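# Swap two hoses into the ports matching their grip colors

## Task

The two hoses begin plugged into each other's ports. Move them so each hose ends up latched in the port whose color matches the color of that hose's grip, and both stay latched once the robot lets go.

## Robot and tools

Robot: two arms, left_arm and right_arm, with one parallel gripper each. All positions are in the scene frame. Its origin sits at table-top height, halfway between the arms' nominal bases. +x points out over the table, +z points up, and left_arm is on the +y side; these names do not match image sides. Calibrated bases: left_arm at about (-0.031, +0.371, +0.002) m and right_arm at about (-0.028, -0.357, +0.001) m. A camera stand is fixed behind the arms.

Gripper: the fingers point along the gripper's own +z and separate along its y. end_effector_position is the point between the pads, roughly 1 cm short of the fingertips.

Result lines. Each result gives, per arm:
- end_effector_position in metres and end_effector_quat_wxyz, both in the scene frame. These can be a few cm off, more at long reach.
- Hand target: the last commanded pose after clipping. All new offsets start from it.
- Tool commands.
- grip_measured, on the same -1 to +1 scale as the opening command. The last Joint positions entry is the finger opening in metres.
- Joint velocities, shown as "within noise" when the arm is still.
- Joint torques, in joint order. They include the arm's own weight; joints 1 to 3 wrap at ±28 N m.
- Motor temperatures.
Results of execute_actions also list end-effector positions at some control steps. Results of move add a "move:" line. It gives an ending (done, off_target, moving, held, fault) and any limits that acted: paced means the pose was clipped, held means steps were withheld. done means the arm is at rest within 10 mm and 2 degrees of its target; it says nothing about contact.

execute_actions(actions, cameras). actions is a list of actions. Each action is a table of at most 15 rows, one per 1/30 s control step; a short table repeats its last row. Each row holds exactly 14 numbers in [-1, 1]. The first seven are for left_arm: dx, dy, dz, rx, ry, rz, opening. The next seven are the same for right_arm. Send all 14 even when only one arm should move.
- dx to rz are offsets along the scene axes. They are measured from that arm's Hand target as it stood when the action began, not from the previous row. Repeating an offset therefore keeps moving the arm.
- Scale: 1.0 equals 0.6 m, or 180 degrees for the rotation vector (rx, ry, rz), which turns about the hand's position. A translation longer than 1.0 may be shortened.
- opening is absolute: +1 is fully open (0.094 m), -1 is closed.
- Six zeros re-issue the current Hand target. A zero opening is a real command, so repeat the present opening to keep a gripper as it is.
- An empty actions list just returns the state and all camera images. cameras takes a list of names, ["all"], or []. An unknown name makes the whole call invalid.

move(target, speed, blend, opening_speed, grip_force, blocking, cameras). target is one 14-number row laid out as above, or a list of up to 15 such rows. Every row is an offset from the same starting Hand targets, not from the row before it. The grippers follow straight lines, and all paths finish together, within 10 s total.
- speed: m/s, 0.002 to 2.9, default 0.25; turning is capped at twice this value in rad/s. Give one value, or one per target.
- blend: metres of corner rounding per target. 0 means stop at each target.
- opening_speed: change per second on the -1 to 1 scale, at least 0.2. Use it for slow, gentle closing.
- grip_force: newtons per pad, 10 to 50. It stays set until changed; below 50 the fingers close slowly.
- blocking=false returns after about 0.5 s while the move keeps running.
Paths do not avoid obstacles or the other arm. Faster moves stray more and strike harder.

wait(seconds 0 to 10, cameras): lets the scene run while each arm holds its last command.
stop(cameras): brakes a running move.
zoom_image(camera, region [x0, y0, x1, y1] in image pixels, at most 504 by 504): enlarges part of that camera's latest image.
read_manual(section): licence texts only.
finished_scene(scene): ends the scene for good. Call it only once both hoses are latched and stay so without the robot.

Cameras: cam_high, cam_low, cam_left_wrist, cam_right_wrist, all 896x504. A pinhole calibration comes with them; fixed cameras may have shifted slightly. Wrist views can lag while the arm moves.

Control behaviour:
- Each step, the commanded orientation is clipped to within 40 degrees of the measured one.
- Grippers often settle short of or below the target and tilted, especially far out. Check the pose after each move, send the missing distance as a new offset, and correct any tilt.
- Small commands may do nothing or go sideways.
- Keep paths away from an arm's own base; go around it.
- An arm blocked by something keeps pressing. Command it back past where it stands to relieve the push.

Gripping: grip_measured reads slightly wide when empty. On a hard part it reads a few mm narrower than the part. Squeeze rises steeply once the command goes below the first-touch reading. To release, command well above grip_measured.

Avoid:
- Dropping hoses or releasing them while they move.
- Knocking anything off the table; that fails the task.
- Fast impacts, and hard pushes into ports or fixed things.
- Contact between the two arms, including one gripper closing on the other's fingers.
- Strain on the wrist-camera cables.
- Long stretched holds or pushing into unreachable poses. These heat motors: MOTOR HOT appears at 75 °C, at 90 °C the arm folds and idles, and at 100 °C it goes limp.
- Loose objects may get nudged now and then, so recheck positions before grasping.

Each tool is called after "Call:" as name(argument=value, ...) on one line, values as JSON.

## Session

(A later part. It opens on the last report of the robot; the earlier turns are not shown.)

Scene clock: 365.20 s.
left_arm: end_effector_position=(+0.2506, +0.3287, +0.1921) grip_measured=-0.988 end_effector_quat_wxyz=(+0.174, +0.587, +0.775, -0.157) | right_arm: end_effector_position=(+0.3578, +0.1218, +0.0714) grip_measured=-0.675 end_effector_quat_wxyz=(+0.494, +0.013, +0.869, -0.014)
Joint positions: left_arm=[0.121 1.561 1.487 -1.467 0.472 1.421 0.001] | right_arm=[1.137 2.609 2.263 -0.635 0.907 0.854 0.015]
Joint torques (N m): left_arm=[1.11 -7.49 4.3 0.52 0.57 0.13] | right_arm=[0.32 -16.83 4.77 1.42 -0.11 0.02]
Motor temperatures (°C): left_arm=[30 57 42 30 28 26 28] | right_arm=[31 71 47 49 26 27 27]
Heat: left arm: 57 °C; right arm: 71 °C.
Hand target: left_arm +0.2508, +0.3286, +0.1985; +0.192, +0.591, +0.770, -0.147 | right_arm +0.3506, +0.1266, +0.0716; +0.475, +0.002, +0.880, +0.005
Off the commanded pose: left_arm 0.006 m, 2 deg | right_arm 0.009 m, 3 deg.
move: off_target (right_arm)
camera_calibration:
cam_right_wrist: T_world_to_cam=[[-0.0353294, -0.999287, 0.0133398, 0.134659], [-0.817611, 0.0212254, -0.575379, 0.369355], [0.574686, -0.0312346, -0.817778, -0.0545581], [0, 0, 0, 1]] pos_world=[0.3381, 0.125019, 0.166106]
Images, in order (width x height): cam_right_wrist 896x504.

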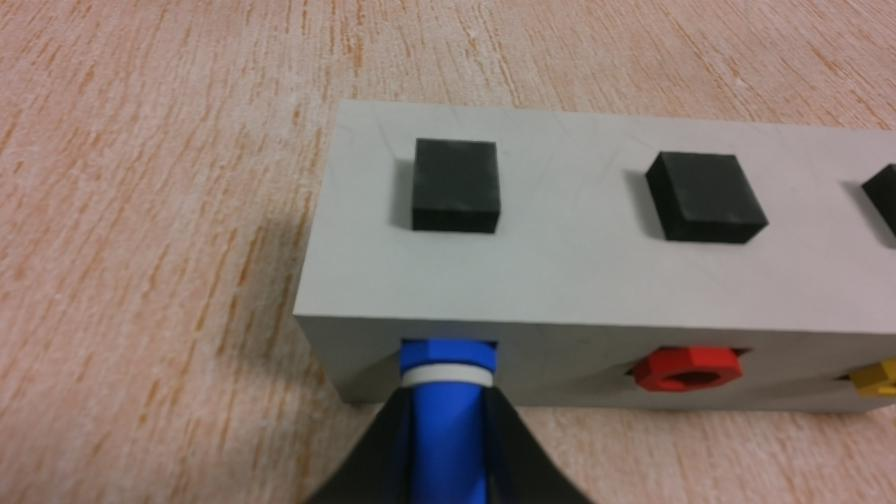

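Call:
move(target=[0,0,0,0,0,0,-1,-0.03,0.002,0.0,0,0,0,-0.95], speed=0.1, cameras=["cam_right_wrist"])

Scene clock: 370.50 s.
left_arm: end_effector_position=(+0.2506, +0.3287, +0.1921) grip_measured=-0.988 end_effector_quat_wxyz=(+0.174, +0.587, +0.775, -0.157) | right_arm: end_effector_position=(+0.3571, +0.1214, +0.0714) grip_measured=-0.675 end_effector_quat_wxyz=(+0.498, +0.022, +0.867, -0.003)
Joint positions: left_arm=[0.121 1.561 1.487 -1.467 0.472 1.421 0.001] | right_arm=[1.137 2.587 2.21 -0.584 0.907 0.863 0.015]
Joint torques (N m): left_arm=[1.13 -7.49 4.29 0.51 0.57 0.14] | right_arm=[3 -17.33 4.53 0.9 0.06 0.29]
Motor temperatures (°C): left_arm=[30 56 42 30 28 26 28] | right_arm=[30 75 46 46 26 27 27]
Heat: left arm: 56 °C; right arm: 75 °C. Fold the right arm in close to its base, or ease its load, before you think long.
Hand target: left_arm +0.2508, +0.3286, +0.1985; +0.192, +0.591, +0.770, -0.147 | right_arm +0.3326, +0.1278, +0.0715; +0.475, +0.002, +0.880, +0.005
Off the commanded pose: left_arm 0.006 m, 2 deg | right_arm 0.025 m, 4 deg.
MOTOR HOT: joint 2 (shoulder) of the right arm reports 75 °C; the controller's stop level is 90 °C. To cool a motor, set the load down, stop pushing, or move to a pose that needs little force.
move: off_target (right_arm)
camera_calibration:
cam_right_wrist: T_world_to_cam=[[-0.039081, -0.999132, -0.0144243, 0.137566], [-0.811743, 0.0401626, -0.582632, 0.364989], [0.582706, -0.011061, -0.812608, -0.0598125], [0, 0, 0, 1]] pos_world=[0.336506, 0.122127, 0.166034]
Images, in order (width x height): cam_right_wrist 896x504.

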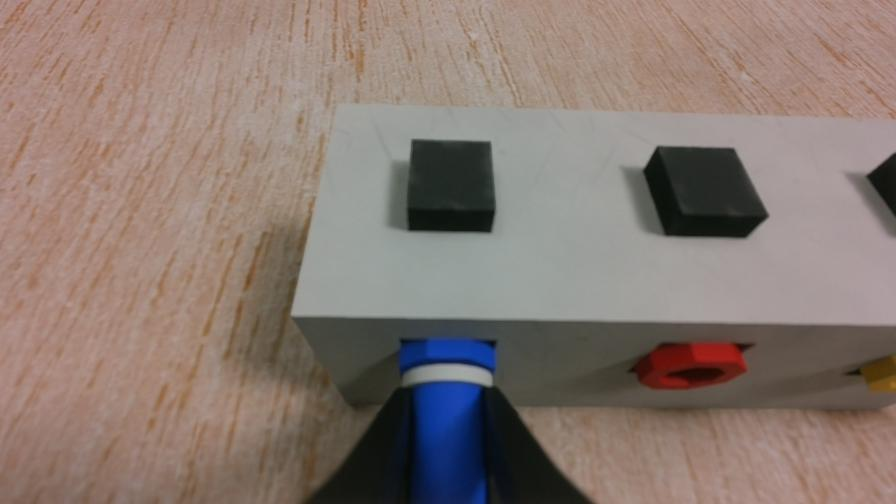

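Call:
move(target=[[0,0,0,0,0,0,-1,0.042,-0.003,0,0,0,0,-0.95],[0,0,0,0,0,0,-1,0.042,-0.003,0,0,0,0,0],[0,0,0,0,0,0,-1,-0.08,0,0.1,0,0,0,0],[0,0,0,0,0,0,0,-0.15,-0.45,0.15,0,0,0,0],[-0.101,-0.314,-0.0975,-0.0833,-0.1185,0.4376,0,-0.17,-0.65,0.2,0,0,0,0]], speed=[0.12,0.1,0.2,0.3,0.3], blend=[0,0,0.02,0.03,0], cameras=["cam_left_wrist","cam_high"])

Scene clock: 387.17 s.
left_arm: end_effector_position=(+0.1879, +0.1473, +0.1305) grip_measured=-0.002 end_effector_quat_wxyz=(+0.430, -0.031, +0.902, +0.029) | right_arm: end_effector_position=(+0.2334, -0.2600, +0.1983) grip_measured=-0.001 end_effector_quat_wxyz=(+0.483, +0.005, +0.875, +0.006)
Joint positions: left_arm=[-1.243 1.448 0.942 -0.781 -0.856 -1.17 0.047] | right_arm=[0.717 0.825 0.7 -0.559 0.57 0.433 0.047]
Joint torques (N m): left_arm=[-0.16 -4.16 7.58 0.76 -0.56 -0.09] | right_arm=[-0.75 -1.77 5.94 1.94 0.16 -0.01]
Motor temperatures (°C): left_arm=[30 56 42 30 28 26 28] | right_arm=[29 78 45 40 26 27 27]
Heat: left arm: 56 °C; right arm: 78 °C. Fold the right arm in close to its base, or ease its load, before you think long.
Hand target: left_arm +0.1901, +0.1402, +0.1399; +0.438, -0.039, +0.898, +0.019 | right_arm +0.2307, -0.2622, +0.1915; +0.475, +0.002, +0.880, +0.005
Off the commanded pose: left_arm 0.012 m, 2 deg | right_arm 0.008 m, 1 deg.
MOTOR HOT: still on. Joint 2 (shoulder) of the right arm reports 78 °C.
move: off_target (left_arm); blend cut to 0 m at target 4; target 2's new opening was sent with right_arm's hand 0.005 m and 3 deg from that target
camera_calibration:
cam_left_wrist: T_world_to_cam=[[0.0721397, -0.99727, -0.0157537, 0.133053], [-0.89195, -0.0574367, -0.448472, 0.272712], [0.446342, 0.0464041, -0.893658, 0.113605], [0, 0, 0, 1]] pos_world=[0.18294, 0.143082, 0.225923]
Images, in order (width x height): cam_high 896x504, cam_left_wrist 896x504.

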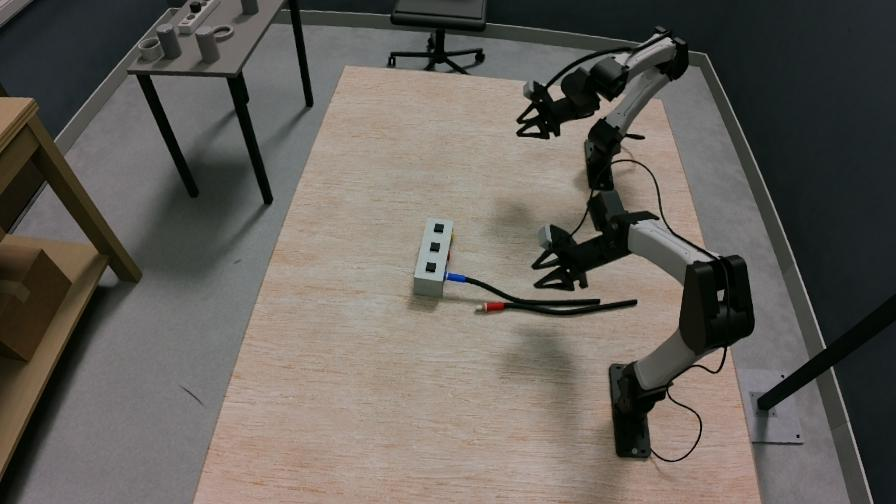

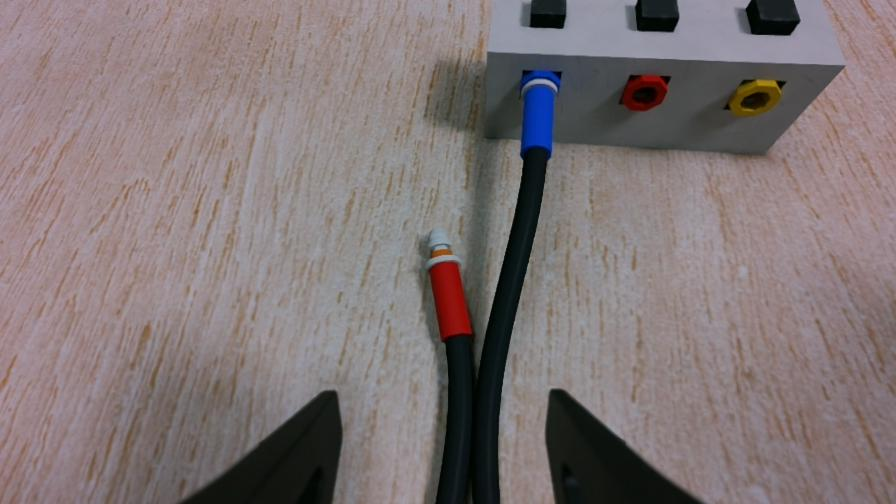

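Call:
move(target=[[0.083,0.011,-0.133,0,0.017,0.033,-0.25,0,0,0,0,0,0,0],[0.125,0.0147,-0.206,0,0.017,0.033,-0.25,0,0,0,0,0,0,0],[0.125,0.0147,-0.206,0,0.017,0.033,-0.88,0,0,0,0,0,0,0]], speed=[0.2,0.07,0.1], blend=[0.01,0,0], opening_speed=1.5, cameras=["cam_left_wrist"])

Scene clock: 397.77 s.
left_arm: end_effector_position=(+0.2647, +0.1514, +0.0225) grip_measured=-0.697 end_effector_quat_wxyz=(+0.419, -0.088, +0.902, +0.049) | right_arm: end_effector_position=(+0.2334, -0.2600, +0.1983) grip_measured=-0.001 end_effector_quat_wxyz=(+0.483, +0.005, +0.875, +0.006)
Joint positions: left_arm=[-0.995 1.806 0.829 -0.184 -0.793 -1.005 0.014] | right_arm=[0.717 0.825 0.7 -0.559 0.57 0.432 0.047]
Joint torques (N m): left_arm=[0.98 -5.61 3.88 1.24 -0.11 0.11] | right_arm=[-0.73 -1.77 5.93 1.93 0.15 -0.01]
Motor temperatures (°C): left_arm=[30 55 43 30 28 26 28] | right_arm=[28 70 45 40 26 27 26]
Heat: left arm: 55 °C; right arm: 70 °C.
Hand target: left_arm +0.2653, +0.1489, +0.0164; +0.413, -0.085, +0.906, +0.042 | right_arm +0.2307, -0.2622, +0.1915; +0.475, +0.002, +0.880, +0.005
Off the commanded pose: left_arm 0.007 m, 1 deg | right_arm 0.008 m, 1 deg.
MOTOR HOT: cleared for the motors of the right arm.
move: done
camera_calibration:
cam_left_wrist: T_world_to_cam=[[0.192077, -0.981368, -0.00472226, 0.0955378], [-0.885612, -0.171258, -0.431696, 0.308202], [0.422844, 0.0871012, -0.902007, -0.0170436], [0, 0, 0, 1]] pos_world=[0.261803, 0.148024, 0.118127]
Images, in order (width x height): cam_left_wrist 896x504.

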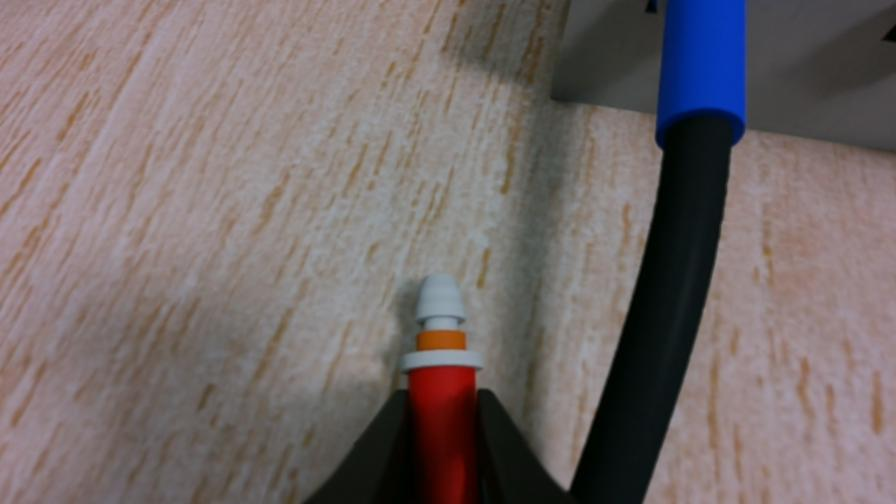

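Call:
move(target=[[0,0,0,0,0,0,-0.25,0,0,0,0,0,0,0],[0.0,0,-0.024,0,0,0,-0.25,0,0,0,0,0,0,0],[0,0,-0.024,0,0,0,-0.88,0,0,0,0,0,0,0]], speed=[0.05,0.05,0.1], opening_speed=1.5, cameras=["cam_left_wrist"])

Scene clock: 403.23 s.
left_arm: end_effector_position=(+0.2690, +0.1499, +0.0159) grip_measured=-0.672 end_effector_quat_wxyz=(+0.432, -0.094, +0.896, +0.045) | right_arm: end_effector_position=(+0.2334, -0.2600, +0.1983) grip_measured=-0.001 end_effector_quat_wxyz=(+0.483, +0.005, +0.875, +0.006)
Joint positions: left_arm=[-0.994 1.84 0.814 -0.109 -0.814 -1.002 0.015] | right_arm=[0.717 0.825 0.7 -0.559 0.57 0.432 0.047]
Joint torques (N m): left_arm=[0.87 -5.04 3.37 1.15 0.14 0.08] | right_arm=[-0.75 -1.78 5.94 1.93 0.16 -0.01]
Motor temperatures (°C): left_arm=[30 55 43 31 28 26 28] | right_arm=[28 67 45 39 26 27 26]
Heat: left arm: 55 °C; right arm: 67 °C.
Hand target: left_arm +0.2652, +0.1490, +0.0019; +0.413, -0.085, +0.906, +0.043 | right_arm +0.2307, -0.2622, +0.1915; +0.475, +0.002, +0.880, +0.005
Off the commanded pose: left_arm 0.014 m, 3 deg | right_arm 0.008 m, 1 deg.
move: off_target (left_arm); target 3's new opening was sent with left_arm's hand 0.015 m and 3 deg from that target
camera_calibration:
cam_left_wrist: T_world_to_cam=[[0.199773, -0.979785, 0.0105741, 0.0906356], [-0.870852, -0.182488, -0.456416, 0.307098], [0.449119, 0.0819714, -0.889704, -0.0312317], [0, 0, 0, 1]] pos_world=[0.263357, 0.147405, 0.111419]
Images, in order (width x height): cam_left_wrist 896x504.

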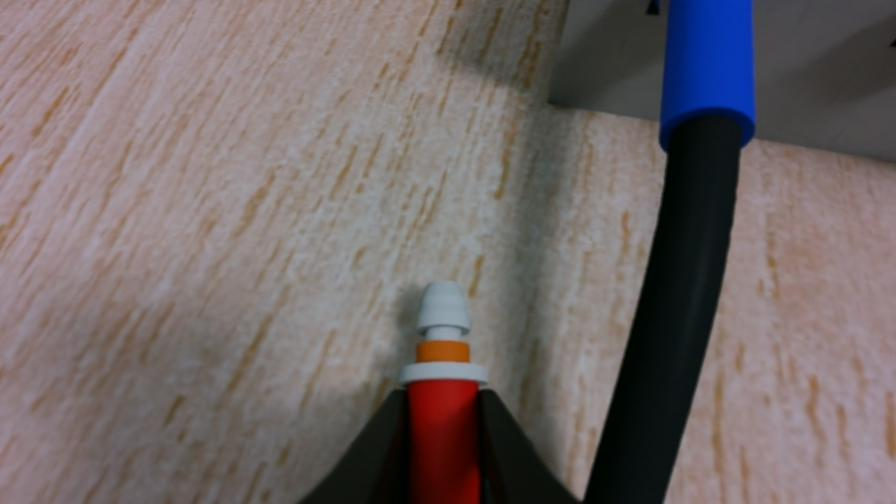

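Call:
move(target=[[-0.033,0,0.183,0,0,0,-0.88,0,0,0,0,0,0,0],[-0.009,-0.148,0.188,0,0,-0.08,-0.88,0,0,0,0,0,0,0],[0.008,-0.148,0.138,0,0,-0.08,-0.88,0,0,0,0,0,0,0],[0.095,-0.168,0.113,0,0,-0.08,-0.88,0,0,0,0,0,0,0]], speed=[0.15,0.15,0.12,0.08], blend=[0.02,0.01,0.01,0], cameras=["cam_left_wrist"])

Call:
zoom_image(camera="cam_left_wrist", region=[340, 220, 560, 440])

Scene clock: 413.00 s.
left_arm: end_effector_position=(+0.3125, +0.0592, +0.0585) grip_measured=-0.672 end_effector_quat_wxyz=(+0.402, +0.034, +0.915, +0.008) | right_arm: end_effector_position=(+0.2334, -0.2600, +0.1983) grip_measured=-0.001 end_effector_quat_wxyz=(+0.483, +0.005, +0.875, +0.006)
Joint positions: left_arm=[-0.976 1.946 1.199 -0.258 -0.642 -0.698 0.015] | right_arm=[0.717 0.825 0.7 -0.559 0.57 0.432 0.047]
Joint torques (N m): left_arm=[0.98 -8.25 7.65 1.47 -0.22 0.12] | right_arm=[-0.73 -1.77 5.94 1.93 0.15 -0.01]
Motor temperatures (°C): left_arm=[30 55 43 31 28 26 28] | right_arm=[28 62 45 39 26 27 26]
Heat: left arm: 55 °C; right arm: 62 °C.
Hand target: left_arm +0.3222, +0.0482, +0.0699; +0.415, +0.029, +0.909, -0.010 | right_arm +0.2307, -0.2622, +0.1915; +0.475, +0.002, +0.880, +0.005
Off the commanded pose: left_arm 0.018 m, 3 deg | right_arm 0.008 m, 1 deg.
move: off_target (left_arm)
camera_calibration:
cam_left_wrist: T_world_to_cam=[[-0.0628747, -0.997482, -0.0327998, 0.0783465], [-0.917549, 0.0707028, -0.391287, 0.343617], [0.392621, 0.00549334, -0.919684, 0.0185084], [0, 0, 0, 1]] pos_world=[0.312945, 0.0537529, 0.154045]
Images, in order (width x height): cam_left_wrist 896x504.

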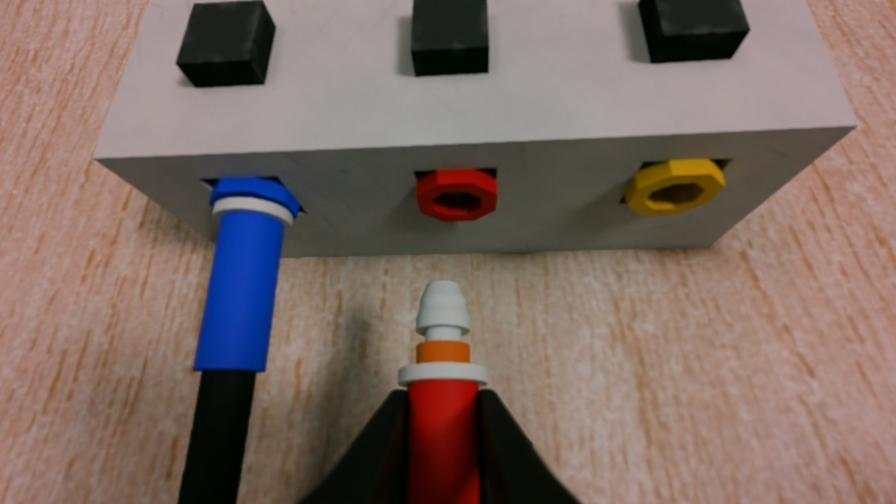

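Scaled by 2.291.

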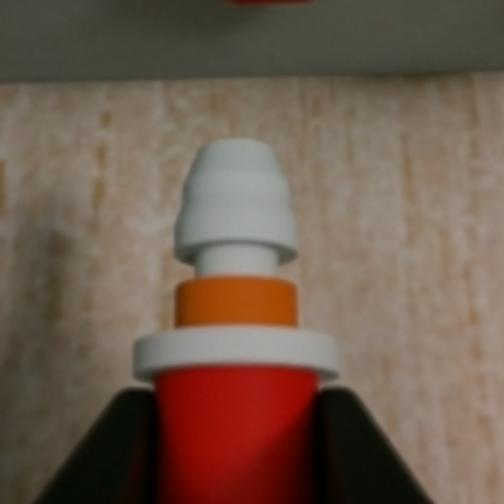

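Call:
move(target=[0.0447,-0.0057,-0.0013,0,0,-0.022,-0.9,0,0,0,0,0,0,0], speed=0.06, cameras=["cam_left_wrist"])

Call:
zoom_image(camera="cam_left_wrist", region=[340, 220, 560, 440])

Scene clock: 423.73 s.
left_arm: end_effector_position=(+0.3382, +0.0549, +0.0570) grip_measured=-0.672 end_effector_quat_wxyz=(+0.400, +0.065, +0.914, -0.007) | right_arm: end_effector_position=(+0.2334, -0.2600, +0.1983) grip_measured=-0.001 end_effector_quat_wxyz=(+0.483, +0.005, +0.875, +0.006)
Joint positions: left_arm=[-0.912 1.978 1.23 -0.185 -0.561 -0.569 0.015] | right_arm=[0.717 0.825 0.7 -0.559 0.57 0.432 0.047]
Joint torques (N m): left_arm=[1.11 -8.53 7.73 1.6 -0.16 0.13] | right_arm=[-0.73 -1.78 5.93 1.93 0.15 0]
Motor temperatures (°C): left_arm=[30 58 44 31 28 26 29] | right_arm=[27 58 45 39 26 27 26]
Heat: left arm: 58 °C; right arm: 58 °C.
Hand target: left_arm +0.3490, +0.0448, +0.0690; +0.414, +0.060, +0.908, -0.024 | right_arm +0.2307, -0.2622, +0.1915; +0.475, +0.002, +0.880, +0.005
Off the commanded pose: left_arm 0.019 m, 3 deg | right_arm 0.008 m, 1 deg.
move: off_target (left_arm)
camera_calibration:
cam_left_wrist: T_world_to_cam=[[-0.13182, -0.990853, -0.0288665, 0.0982739], [-0.912831, 0.13269, -0.386176, 0.361536], [0.386475, -0.0245554, -0.921973, 0.0109468], [0, 0, 0, 1]] pos_world=[0.338745, 0.0496715, 0.152546]
Images, in order (width x height): cam_left_wrist 896x504.

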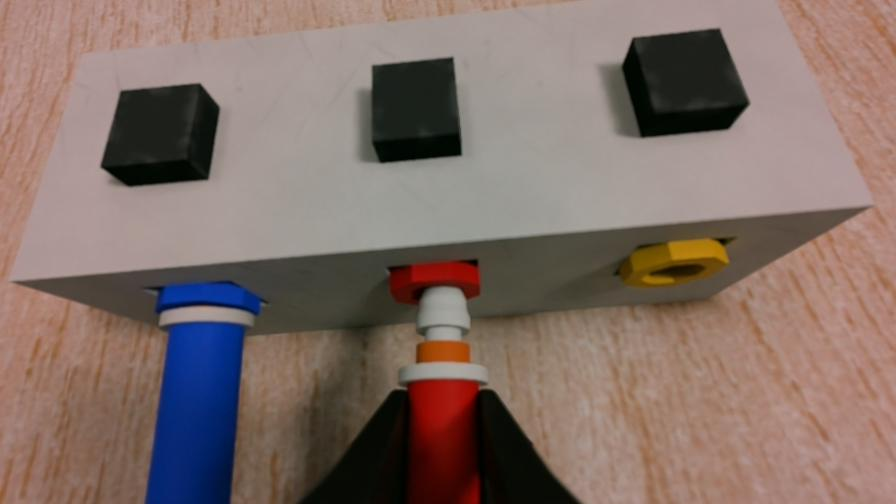

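Scaled by 2.291.

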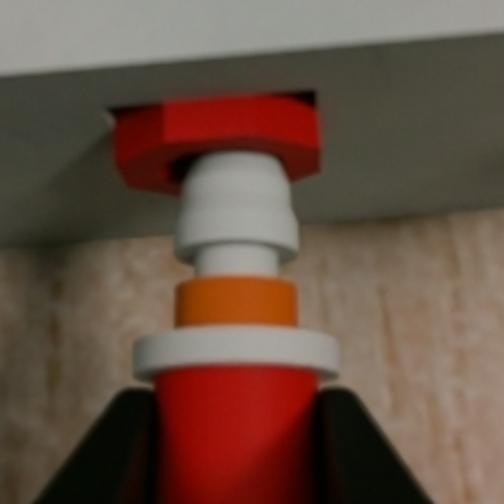

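Call:
move(target=[0.013,0.0045,0.0,0,0,0,-0.9,0,0,0,0,0,0,0], speed=0.05, cameras=["cam_left_wrist"])

Call:
zoom_image(camera="cam_left_wrist", region=[340, 220, 560, 440])

Scene clock: 428.70 s.
left_arm: end_effector_position=(+0.3456, +0.0575, +0.0570) grip_measured=-0.672 end_effector_quat_wxyz=(+0.399, +0.065, +0.914, -0.007) | right_arm: end_effector_position=(+0.2334, -0.2600, +0.1983) grip_measured=-0.001 end_effector_quat_wxyz=(+0.483, +0.005, +0.875, +0.006)
Joint positions: left_arm=[-0.893 1.987 1.241 -0.179 -0.55 -0.552 0.015] | right_arm=[0.717 0.825 0.7 -0.559 0.57 0.432 0.047]
Joint torques (N m): left_arm=[1.17 -8.57 7.76 1.62 -0.11 0.12] | right_arm=[-0.73 -1.8 5.93 1.94 0.15 -0.01]
Motor temperatures (°C): left_arm=[30 59 44 32 28 26 29] | right_arm=[27 57 45 39 26 27 26]
Heat: left arm: 59 °C; right arm: 57 °C.
Hand target: left_arm +0.3568, +0.0475, +0.0689; +0.414, +0.061, +0.908, -0.024 | right_arm +0.2307, -0.2622, +0.1915; +0.475, +0.002, +0.880, +0.005
Off the commanded pose: left_arm 0.019 m, 3 deg | right_arm 0.008 m, 1 deg.
move: off_target (left_arm)
camera_calibration:
cam_left_wrist: T_world_to_cam=[[-0.131447, -0.990877, -0.0297528, 0.101749], [-0.912968, 0.132698, -0.38585, 0.368047], [0.386278, -0.0235555, -0.922082, 0.00814242], [0, 0, 0, 1]] pos_world=[0.346245, 0.052173, 0.152546]
Images, in order (width x height): cam_left_wrist 896x504.

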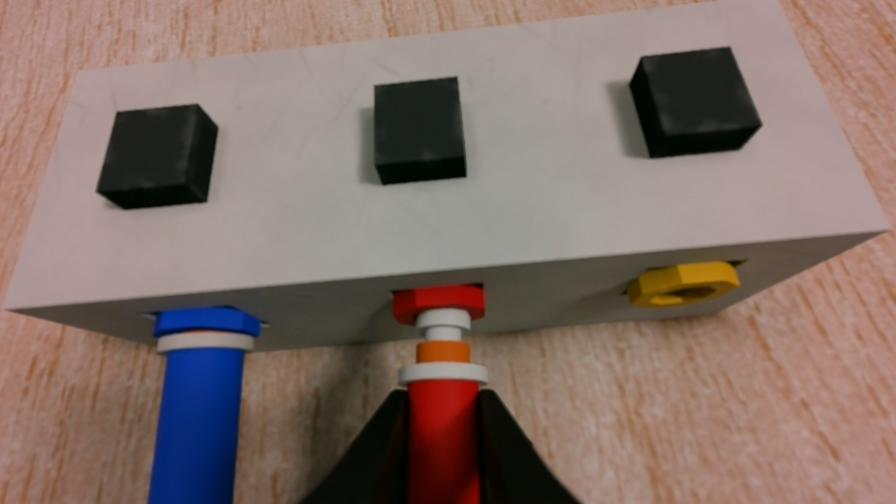

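Scaled by 2.291.

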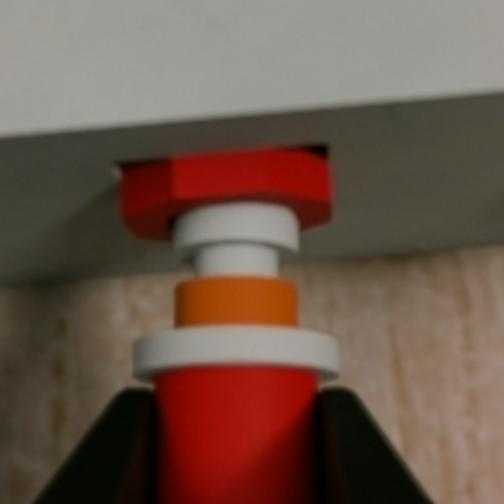

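Call:
move(target=[[0.04,-0.003,0.0,-0.01,0,0,-0.9,0,0,0,0,0,0,0],[0.09,-0.012,0.004,-0.025,-0.01,0,-0.9,0,0,0,0,0,0,0]], speed=[0.08,0.1], blend=[0.003,0], cameras=["cam_left_wrist"])

Call:
zoom_image(camera="cam_left_wrist", region=[340, 220, 560, 440])

Scene clock: 433.50 s.
left_arm: end_effector_position=(+0.3557, +0.0589, +0.0567) grip_measured=-0.672 end_effector_quat_wxyz=(+0.372, +0.081, +0.925, -0.005) | right_arm: end_effector_position=(+0.2334, -0.2600, +0.1983) grip_measured=-0.001 end_effector_quat_wxyz=(+0.483, +0.005, +0.875, +0.006)
Joint positions: left_arm=[-0.856 2.011 1.314 -0.261 -0.486 -0.513 0.015] | right_arm=[0.717 0.825 0.7 -0.559 0.57 0.432 0.047]
Joint torques (N m): left_arm=[6.35 -5.3 9.28 3.04 0.06 0.26] | right_arm=[-0.75 -1.78 5.93 1.94 0.14 -0.01]
Motor temperatures (°C): left_arm=[30 59 44 33 28 26 29] | right_arm=[27 55 45 39 26 27 26]
Heat: left arm: 59 °C; right arm: 55 °C.
Hand target: left_arm +0.4108, +0.0404, +0.0713; +0.430, +0.045, +0.900, -0.059 | right_arm +0.2307, -0.2622, +0.1915; +0.475, +0.002, +0.880, +0.005
Off the commanded pose: left_arm 0.060 m, 10 deg | right_arm 0.008 m, 1 deg.
move: off_target (left_arm)
camera_calibration:
cam_left_wrist: T_world_to_cam=[[-0.160719, -0.986182, -0.0401728, 0.115244], [-0.92964, 0.164926, -0.329499, 0.377809], [0.331572, -0.0156104, -0.943301, 0.024124], [0, 0, 0, 1]] pos_world=[0.361749, 0.0517174, 0.151874]
Images, in order (width x height): cam_left_wrist 896x504.

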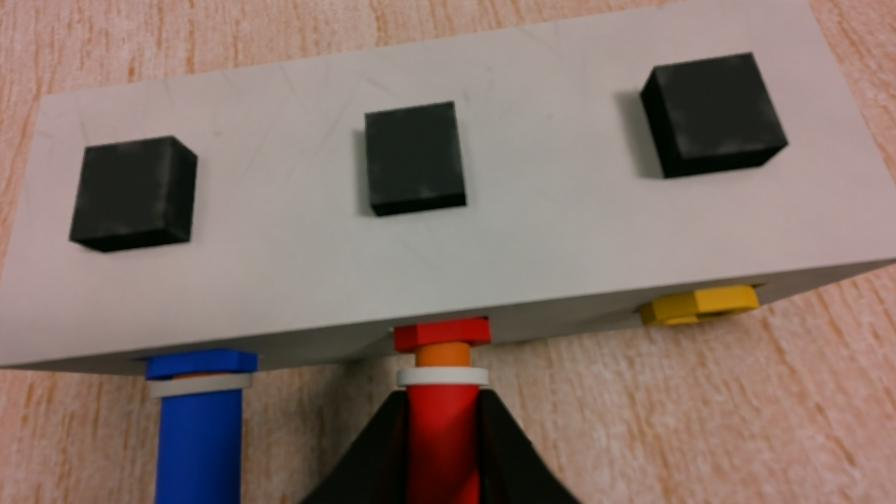

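Scaled by 2.291.

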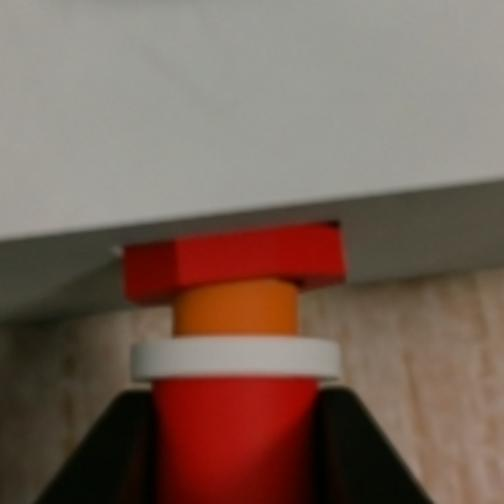

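Excellent progress; push more.

Call:
move(target=[[0.05,-0.02,-0.002,-0.01,-0.015,0,-0.95,0,0,0,0,0,0,0],[0.09,-0.035,-0.004,-0.02,-0.025,0,-0.95,0,0,0,0,0,0,0]], speed=[0.1,0.1], blend=[0.003,0], cameras=["cam_left_wrist"])

Call:
zoom_image(camera="cam_left_wrist", region=[340, 220, 560, 440])

Scene clock: 437.97 s.
left_arm: end_effector_position=(+0.3581, +0.0584, +0.0540) grip_measured=-0.672 end_effector_quat_wxyz=(+0.335, +0.095, +0.937, +0.016) | right_arm: end_effector_position=(+0.2334, -0.2600, +0.1983) grip_measured=-0.001 end_effector_quat_wxyz=(+0.483, +0.005, +0.875, +0.006)
Joint positions: left_arm=[-0.844 2.06 1.432 -0.418 -0.459 -0.506 0.015] | right_arm=[0.717 0.825 0.7 -0.559 0.57 0.432 0.047]
Joint torques (N m): left_arm=[9.24 -3.51 9.98 4.44 -0.2 0.36] | right_arm=[-0.75 -1.78 5.96 1.94 0.15 -0.01]
Motor temperatures (°C): left_arm=[30 57 45 35 28 26 29] | right_arm=[27 54 45 38 26 27 26]
Heat: left arm: 57 °C; right arm: 54 °C.
Hand target: left_arm +0.4648, +0.0192, +0.0690; +0.466, +0.033, +0.880, -0.085 | right_arm +0.2307, -0.2622, +0.1915; +0.475, +0.002, +0.880, +0.005
Off the commanded pose: left_arm 0.115 m, 21 deg | right_arm 0.008 m, 1 deg.
move: off_target (left_arm)
camera_calibration:
cam_left_wrist: T_world_to_cam=[[-0.173362, -0.981462, -0.0817217, 0.121509], [-0.949985, 0.188532, -0.248966, 0.380829], [0.259757, 0.0344734, -0.965058, 0.0447473], [0, 0, 0, 1]] pos_world=[0.371223, 0.0459151, 0.147927]
Images, in order (width x height): cam_left_wrist 896x504.

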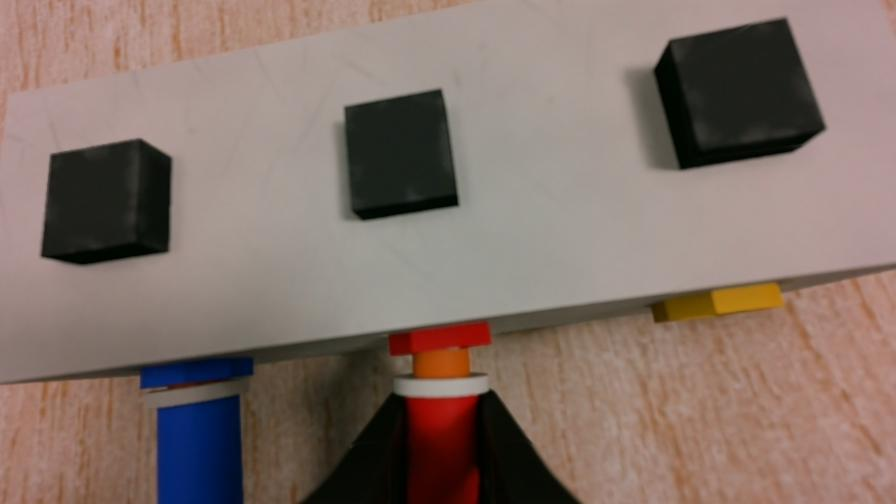

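Scaled by 2.291.

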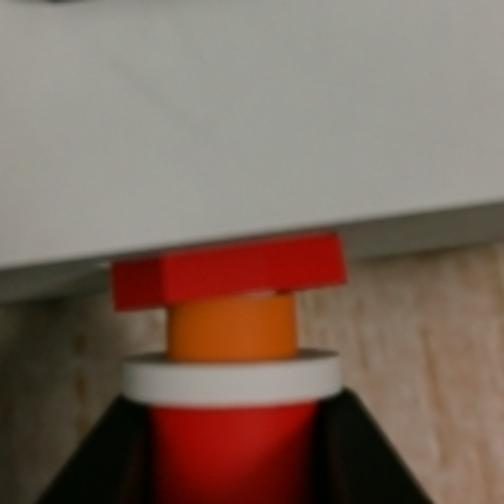

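Call:
move(target=[[-0.08,0.02,0.01,-0.015,-0.04,0.035,-0.95,0,0,0,0,0,0,0],[-0.02,0.005,0.012,-0.03,-0.06,0.045,-0.95,0,0,0,0,0,0,0],[0.03,0.0,0.008,-0.03,-0.06,0.045,-0.95,0,0,0,0,0,0,0]], speed=[0.12,0.1,0.1], blend=[0,0.003,0], cameras=["cam_left_wrist"])

Call:
zoom_image(camera="cam_left_wrist", region=[340, 220, 560, 440])

Scene clock: 446.80 s.
left_arm: end_effector_position=(+0.3604, +0.0567, +0.0532) grip_measured=-0.672 end_effector_quat_wxyz=(+0.408, +0.051, +0.910, +0.049) | right_arm: end_effector_position=(+0.2334, -0.2600, +0.1983) grip_measured=-0.001 end_effector_quat_wxyz=(+0.483, +0.005, +0.875, +0.006)
Joint positions: left_arm=[-0.903 2.085 1.373 -0.28 -0.658 -0.576 0.015] | right_arm=[0.717 0.825 0.7 -0.559 0.57 0.432 0.047]
Joint torques (N m): left_arm=[12.11 -3.04 11.06 4.88 -0.26 0.18] | right_arm=[-0.75 -1.77 5.93 1.94 0.15 -0.01]
Motor temperatures (°C): left_arm=[31 56 46 43 28 26 29] | right_arm=[27 53 45 38 26 27 26]
Heat: left arm: 56 °C; right arm: 53 °C.
Hand target: left_arm +0.4829, +0.0193, +0.0739; +0.553, -0.043, +0.827, -0.090 | right_arm +0.2307, -0.2622, +0.1915; +0.475, +0.002, +0.880, +0.005
Off the commanded pose: left_arm 0.130 m, 27 deg | right_arm 0.008 m, 1 deg.
move: off_target (left_arm)
camera_calibration:
cam_left_wrist: T_world_to_cam=[[-0.0609407, -0.990741, -0.121319, 0.0822426], [-0.911208, 0.104832, -0.398385, 0.38179], [0.407415, 0.0862688, -0.90916, -0.0156381], [0, 0, 0, 1]] pos_world=[0.359273, 0.0428065, 0.147859]
Images, in order (width x height): cam_left_wrist 896x504.

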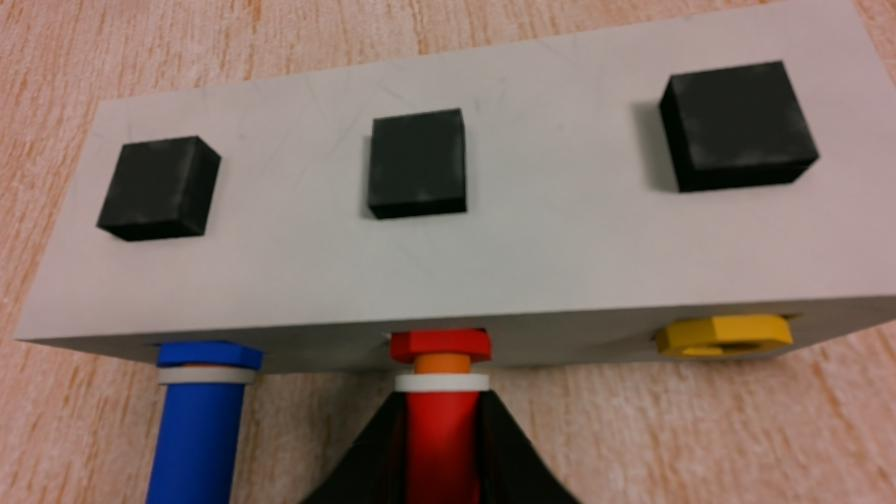

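Scaled by 2.291.

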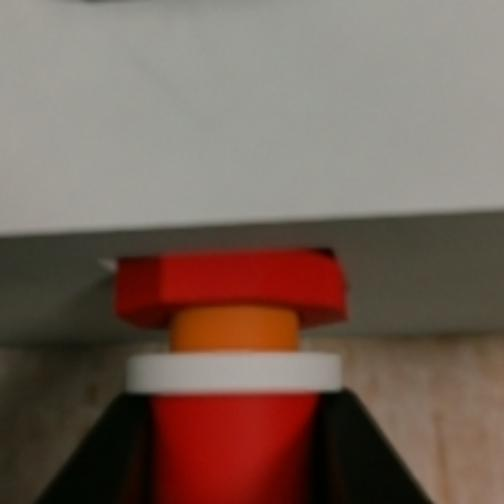

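Call:
move(target=[[-0.02,0.0,0.035,0,0,0,-0.95,0,0,0,0,0,0,0],[0.02,-0.005,0.035,0,0,0,-0.95,0,0,0,0,0,0,0],[0.05,-0.02,0.03,0,-0.01,0,-0.95,0,0,0,0,0,0,0]], speed=[0.1,0.1,0.1], blend=[0.003,0.003,0], cameras=["cam_left_wrist"])

Call:
zoom_image(camera="cam_left_wrist", region=[340, 220, 560, 440])

Scene clock: 452.50 s.
left_arm: end_effector_position=(+0.3642, +0.0561, +0.0557) grip_measured=-0.672 end_effector_quat_wxyz=(+0.368, +0.067, +0.924, +0.075) | right_arm: end_effector_position=(+0.2334, -0.2600, +0.1983) grip_measured=-0.001 end_effector_quat_wxyz=(+0.483, +0.005, +0.875, +0.006)
Joint positions: left_arm=[-0.889 2.133 1.517 -0.475 -0.629 -0.575 0.015] | right_arm=[0.717 0.825 0.7 -0.559 0.57 0.432 0.047]
Joint torques (N m): left_arm=[12.36 -5.63 11.99 5.15 -0.73 0.17] | right_arm=[-0.73 -1.77 5.94 1.94 0.15 -0.01]
Motor temperatures (°C): left_arm=[32 55 47 49 28 26 29] | right_arm=[27 52 45 38 26 27 25]
Heat: left arm: 55 °C; right arm: 52 °C.
Hand target: left_arm +0.5128, +0.0072, +0.0918; +0.566, -0.041, +0.818, -0.090 | right_arm +0.2307, -0.2622, +0.1915; +0.475, +0.002, +0.880, +0.005
Off the commanded pose: left_arm 0.161 m, 34 deg | right_arm 0.008 m, 1 deg.
move: off_target (left_arm)
camera_calibration:
cam_left_wrist: T_world_to_cam=[[-0.0753032, -0.981353, -0.176849, 0.0900226], [-0.940191, 0.128963, -0.315292, 0.390879], [0.33222, 0.142529, -0.932371, 0.0106748], [0, 0, 0, 1]] pos_world=[0.370733, 0.0364136, 0.149114]
Images, in order (width x height): cam_left_wrist 896x504.

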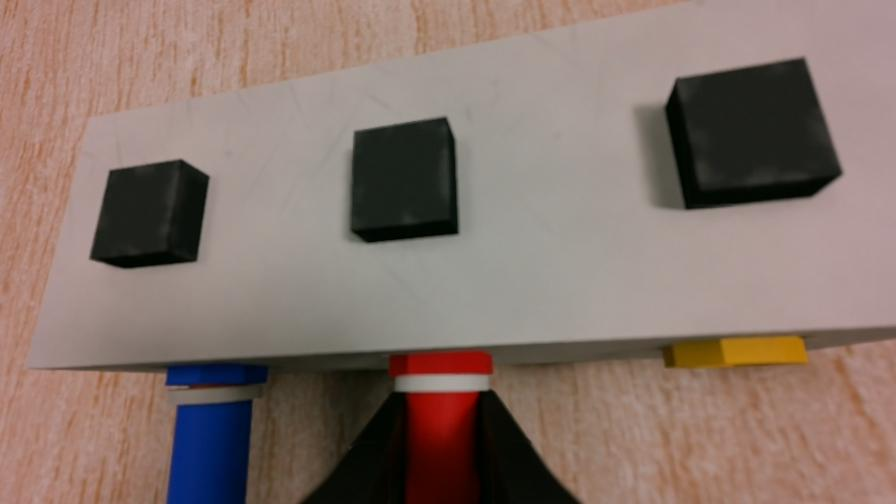

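Scaled by 2.291.

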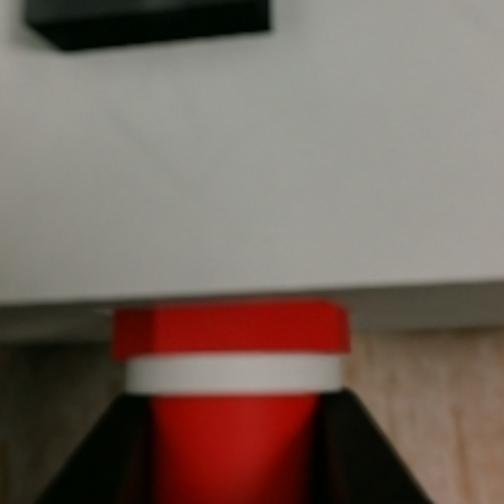

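Call:
move(target=[[0.03,-0.01,0.01,0,0,0,-0.95,0,0,0,0,0,0,0],[-0.235,0.068,-0.041,0.068,0.11,-0.019,-0.95,0,0,0,0,0,0,0],[-0.285,0.07,-0.041,0.068,0.11,-0.019,-0.95,0,0,0,0,0,0,0]], speed=[0.1,0.15,0.1], cameras=["cam_left_wrist"])

Scene clock: 462.47 s.
left_arm: end_effector_position=(+0.3560, +0.0535, +0.0532) grip_measured=-0.672 end_effector_quat_wxyz=(+0.413, +0.029, +0.910, -0.001) | right_arm: end_effector_position=(+0.2334, -0.2600, +0.1983) grip_measured=-0.001 end_effector_quat_wxyz=(+0.483, +0.005, +0.875, +0.006)
Joint positions: left_arm=[-0.897 2.042 1.289 -0.173 -0.601 -0.615 0.015] | right_arm=[0.717 0.825 0.7 -0.559 0.57 0.432 0.047]
Joint torques (N m): left_arm=[-2.39 -13.27 3.77 1.12 -0.31 -0.25] | right_arm=[-0.75 -1.78 5.93 1.93 0.15 -0.01]
Motor temperatures (°C): left_arm=[34 57 48 58 28 26 29] | right_arm=[27 50 45 38 26 27 25]
Heat: left arm: 58 °C; right arm: 50 °C.
Hand target: left_arm +0.3418, +0.0492, +0.0672; +0.415, +0.028, +0.909, -0.011 | right_arm +0.2307, -0.2622, +0.1915; +0.475, +0.002, +0.880, +0.005
Off the commanded pose: left_arm 0.021 m, 1 deg | right_arm 0.008 m, 1 deg.
move: off_target (left_arm)
camera_calibration:
cam_left_wrist: T_world_to_cam=[[-0.0618553, -0.998012, -0.0121112, 0.0738308], [-0.908399, 0.0613202, -0.413584, 0.380308], [0.413504, -0.0145805, -0.910385, -0.0102698], [0, 0, 0, 1]] pos_world=[0.354285, 0.0502137, 0.148834]
Images, in order (width x height): cam_left_wrist 896x504.

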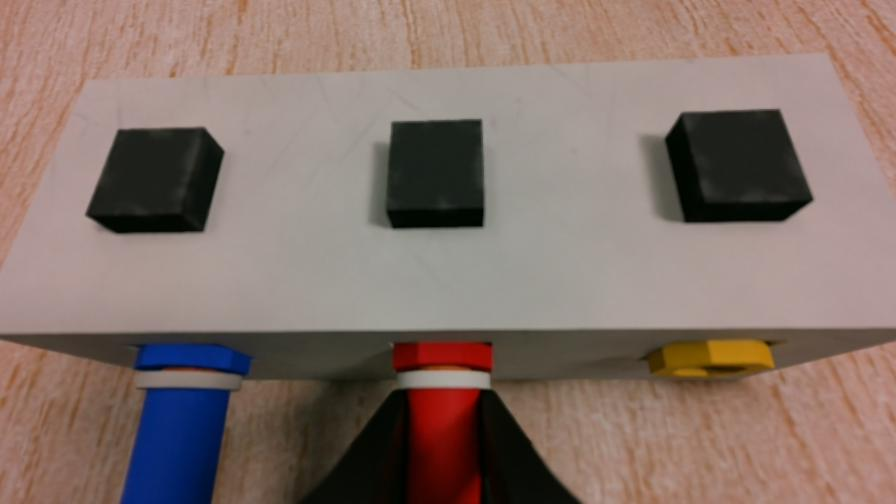

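Call:
move(target=[[0.035,-0.002,0,0,0,0,-0.9,0,0,0,0,0,0,0],[0.035,-0.002,0,0,0,0,-0.1,0,0,0,0,0,0,0],[-0.09,0.005,0.1,0,0,0,-0.1,0,0,0,0,0,0,0],[-0.16,0.04,0.14,0,0,0,-0.1,0,0,0,0,0,0,0]], speed=[0.1,0.1,0.15,0.2], blend=[0,0,0.02,0], cameras=["cam_left_wrist"])

Call:
zoom_image(camera="cam_left_wrist", region=[300, 0, 750, 300])

Scene clock: 469.27 s.
left_arm: end_effector_position=(+0.2470, +0.0706, +0.1424) grip_measured=-0.102 end_effector_quat_wxyz=(+0.407, +0.037, +0.913, -0.005) | right_arm: end_effector_position=(+0.2334, -0.2600, +0.1983) grip_measured=-0.001 end_effector_quat_wxyz=(+0.483, +0.005, +0.875, +0.006)
Joint positions: left_arm=[-1.115 1.673 1.215 -0.609 -0.701 -0.834 0.042] | right_arm=[0.717 0.825 0.7 -0.559 0.57 0.432 0.047]
Joint torques (N m): left_arm=[0.06 -8.9 5.03 1.15 -0.49 -0.11] | right_arm=[-0.72 -1.78 5.93 1.93 0.15 -0.01]
Motor temperatures (°C): left_arm=[33 61 48 50 28 26 29] | right_arm=[27 49 45 38 26 27 25]
Heat: left arm: 61 °C; right arm: 49 °C.
Hand target: left_arm +0.2457, +0.0731, +0.1512; +0.415, +0.028, +0.909, -0.011 | right_arm +0.2307, -0.2622, +0.1915; +0.475, +0.002, +0.880, +0.005
Off the commanded pose: left_arm 0.009 m, 2 deg | right_arm 0.008 m, 1 deg.
move: done; target 2's new opening was sent with left_arm's hand 0.016 m and 2 deg from that target
camera_calibration:
cam_left_wrist: T_world_to_cam=[[-0.0791669, -0.996796, -0.0114391, 0.089239], [-0.912718, 0.077094, -0.401251, 0.315282], [0.400847, -0.0213251, -0.915897, 0.120658], [0, 0, 0, 1]] pos_world=[0.246463, 0.0672198, 0.238038]
Images, in order (width x height): cam_left_wrist 896x504.

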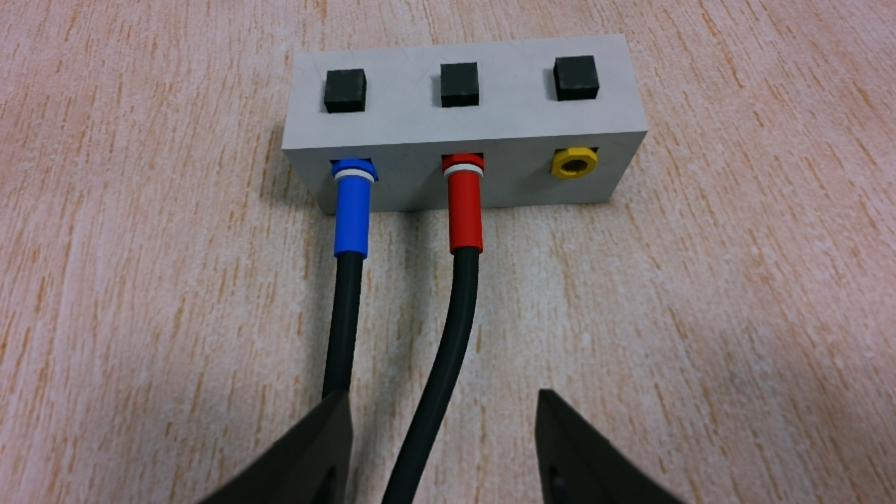

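Scaled by 1.120.

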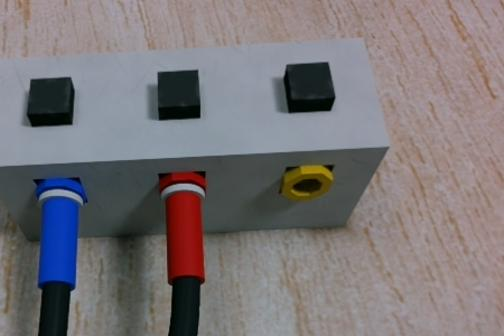

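Call:
finished_scene(scene=2)

The scene is finished: the task was done.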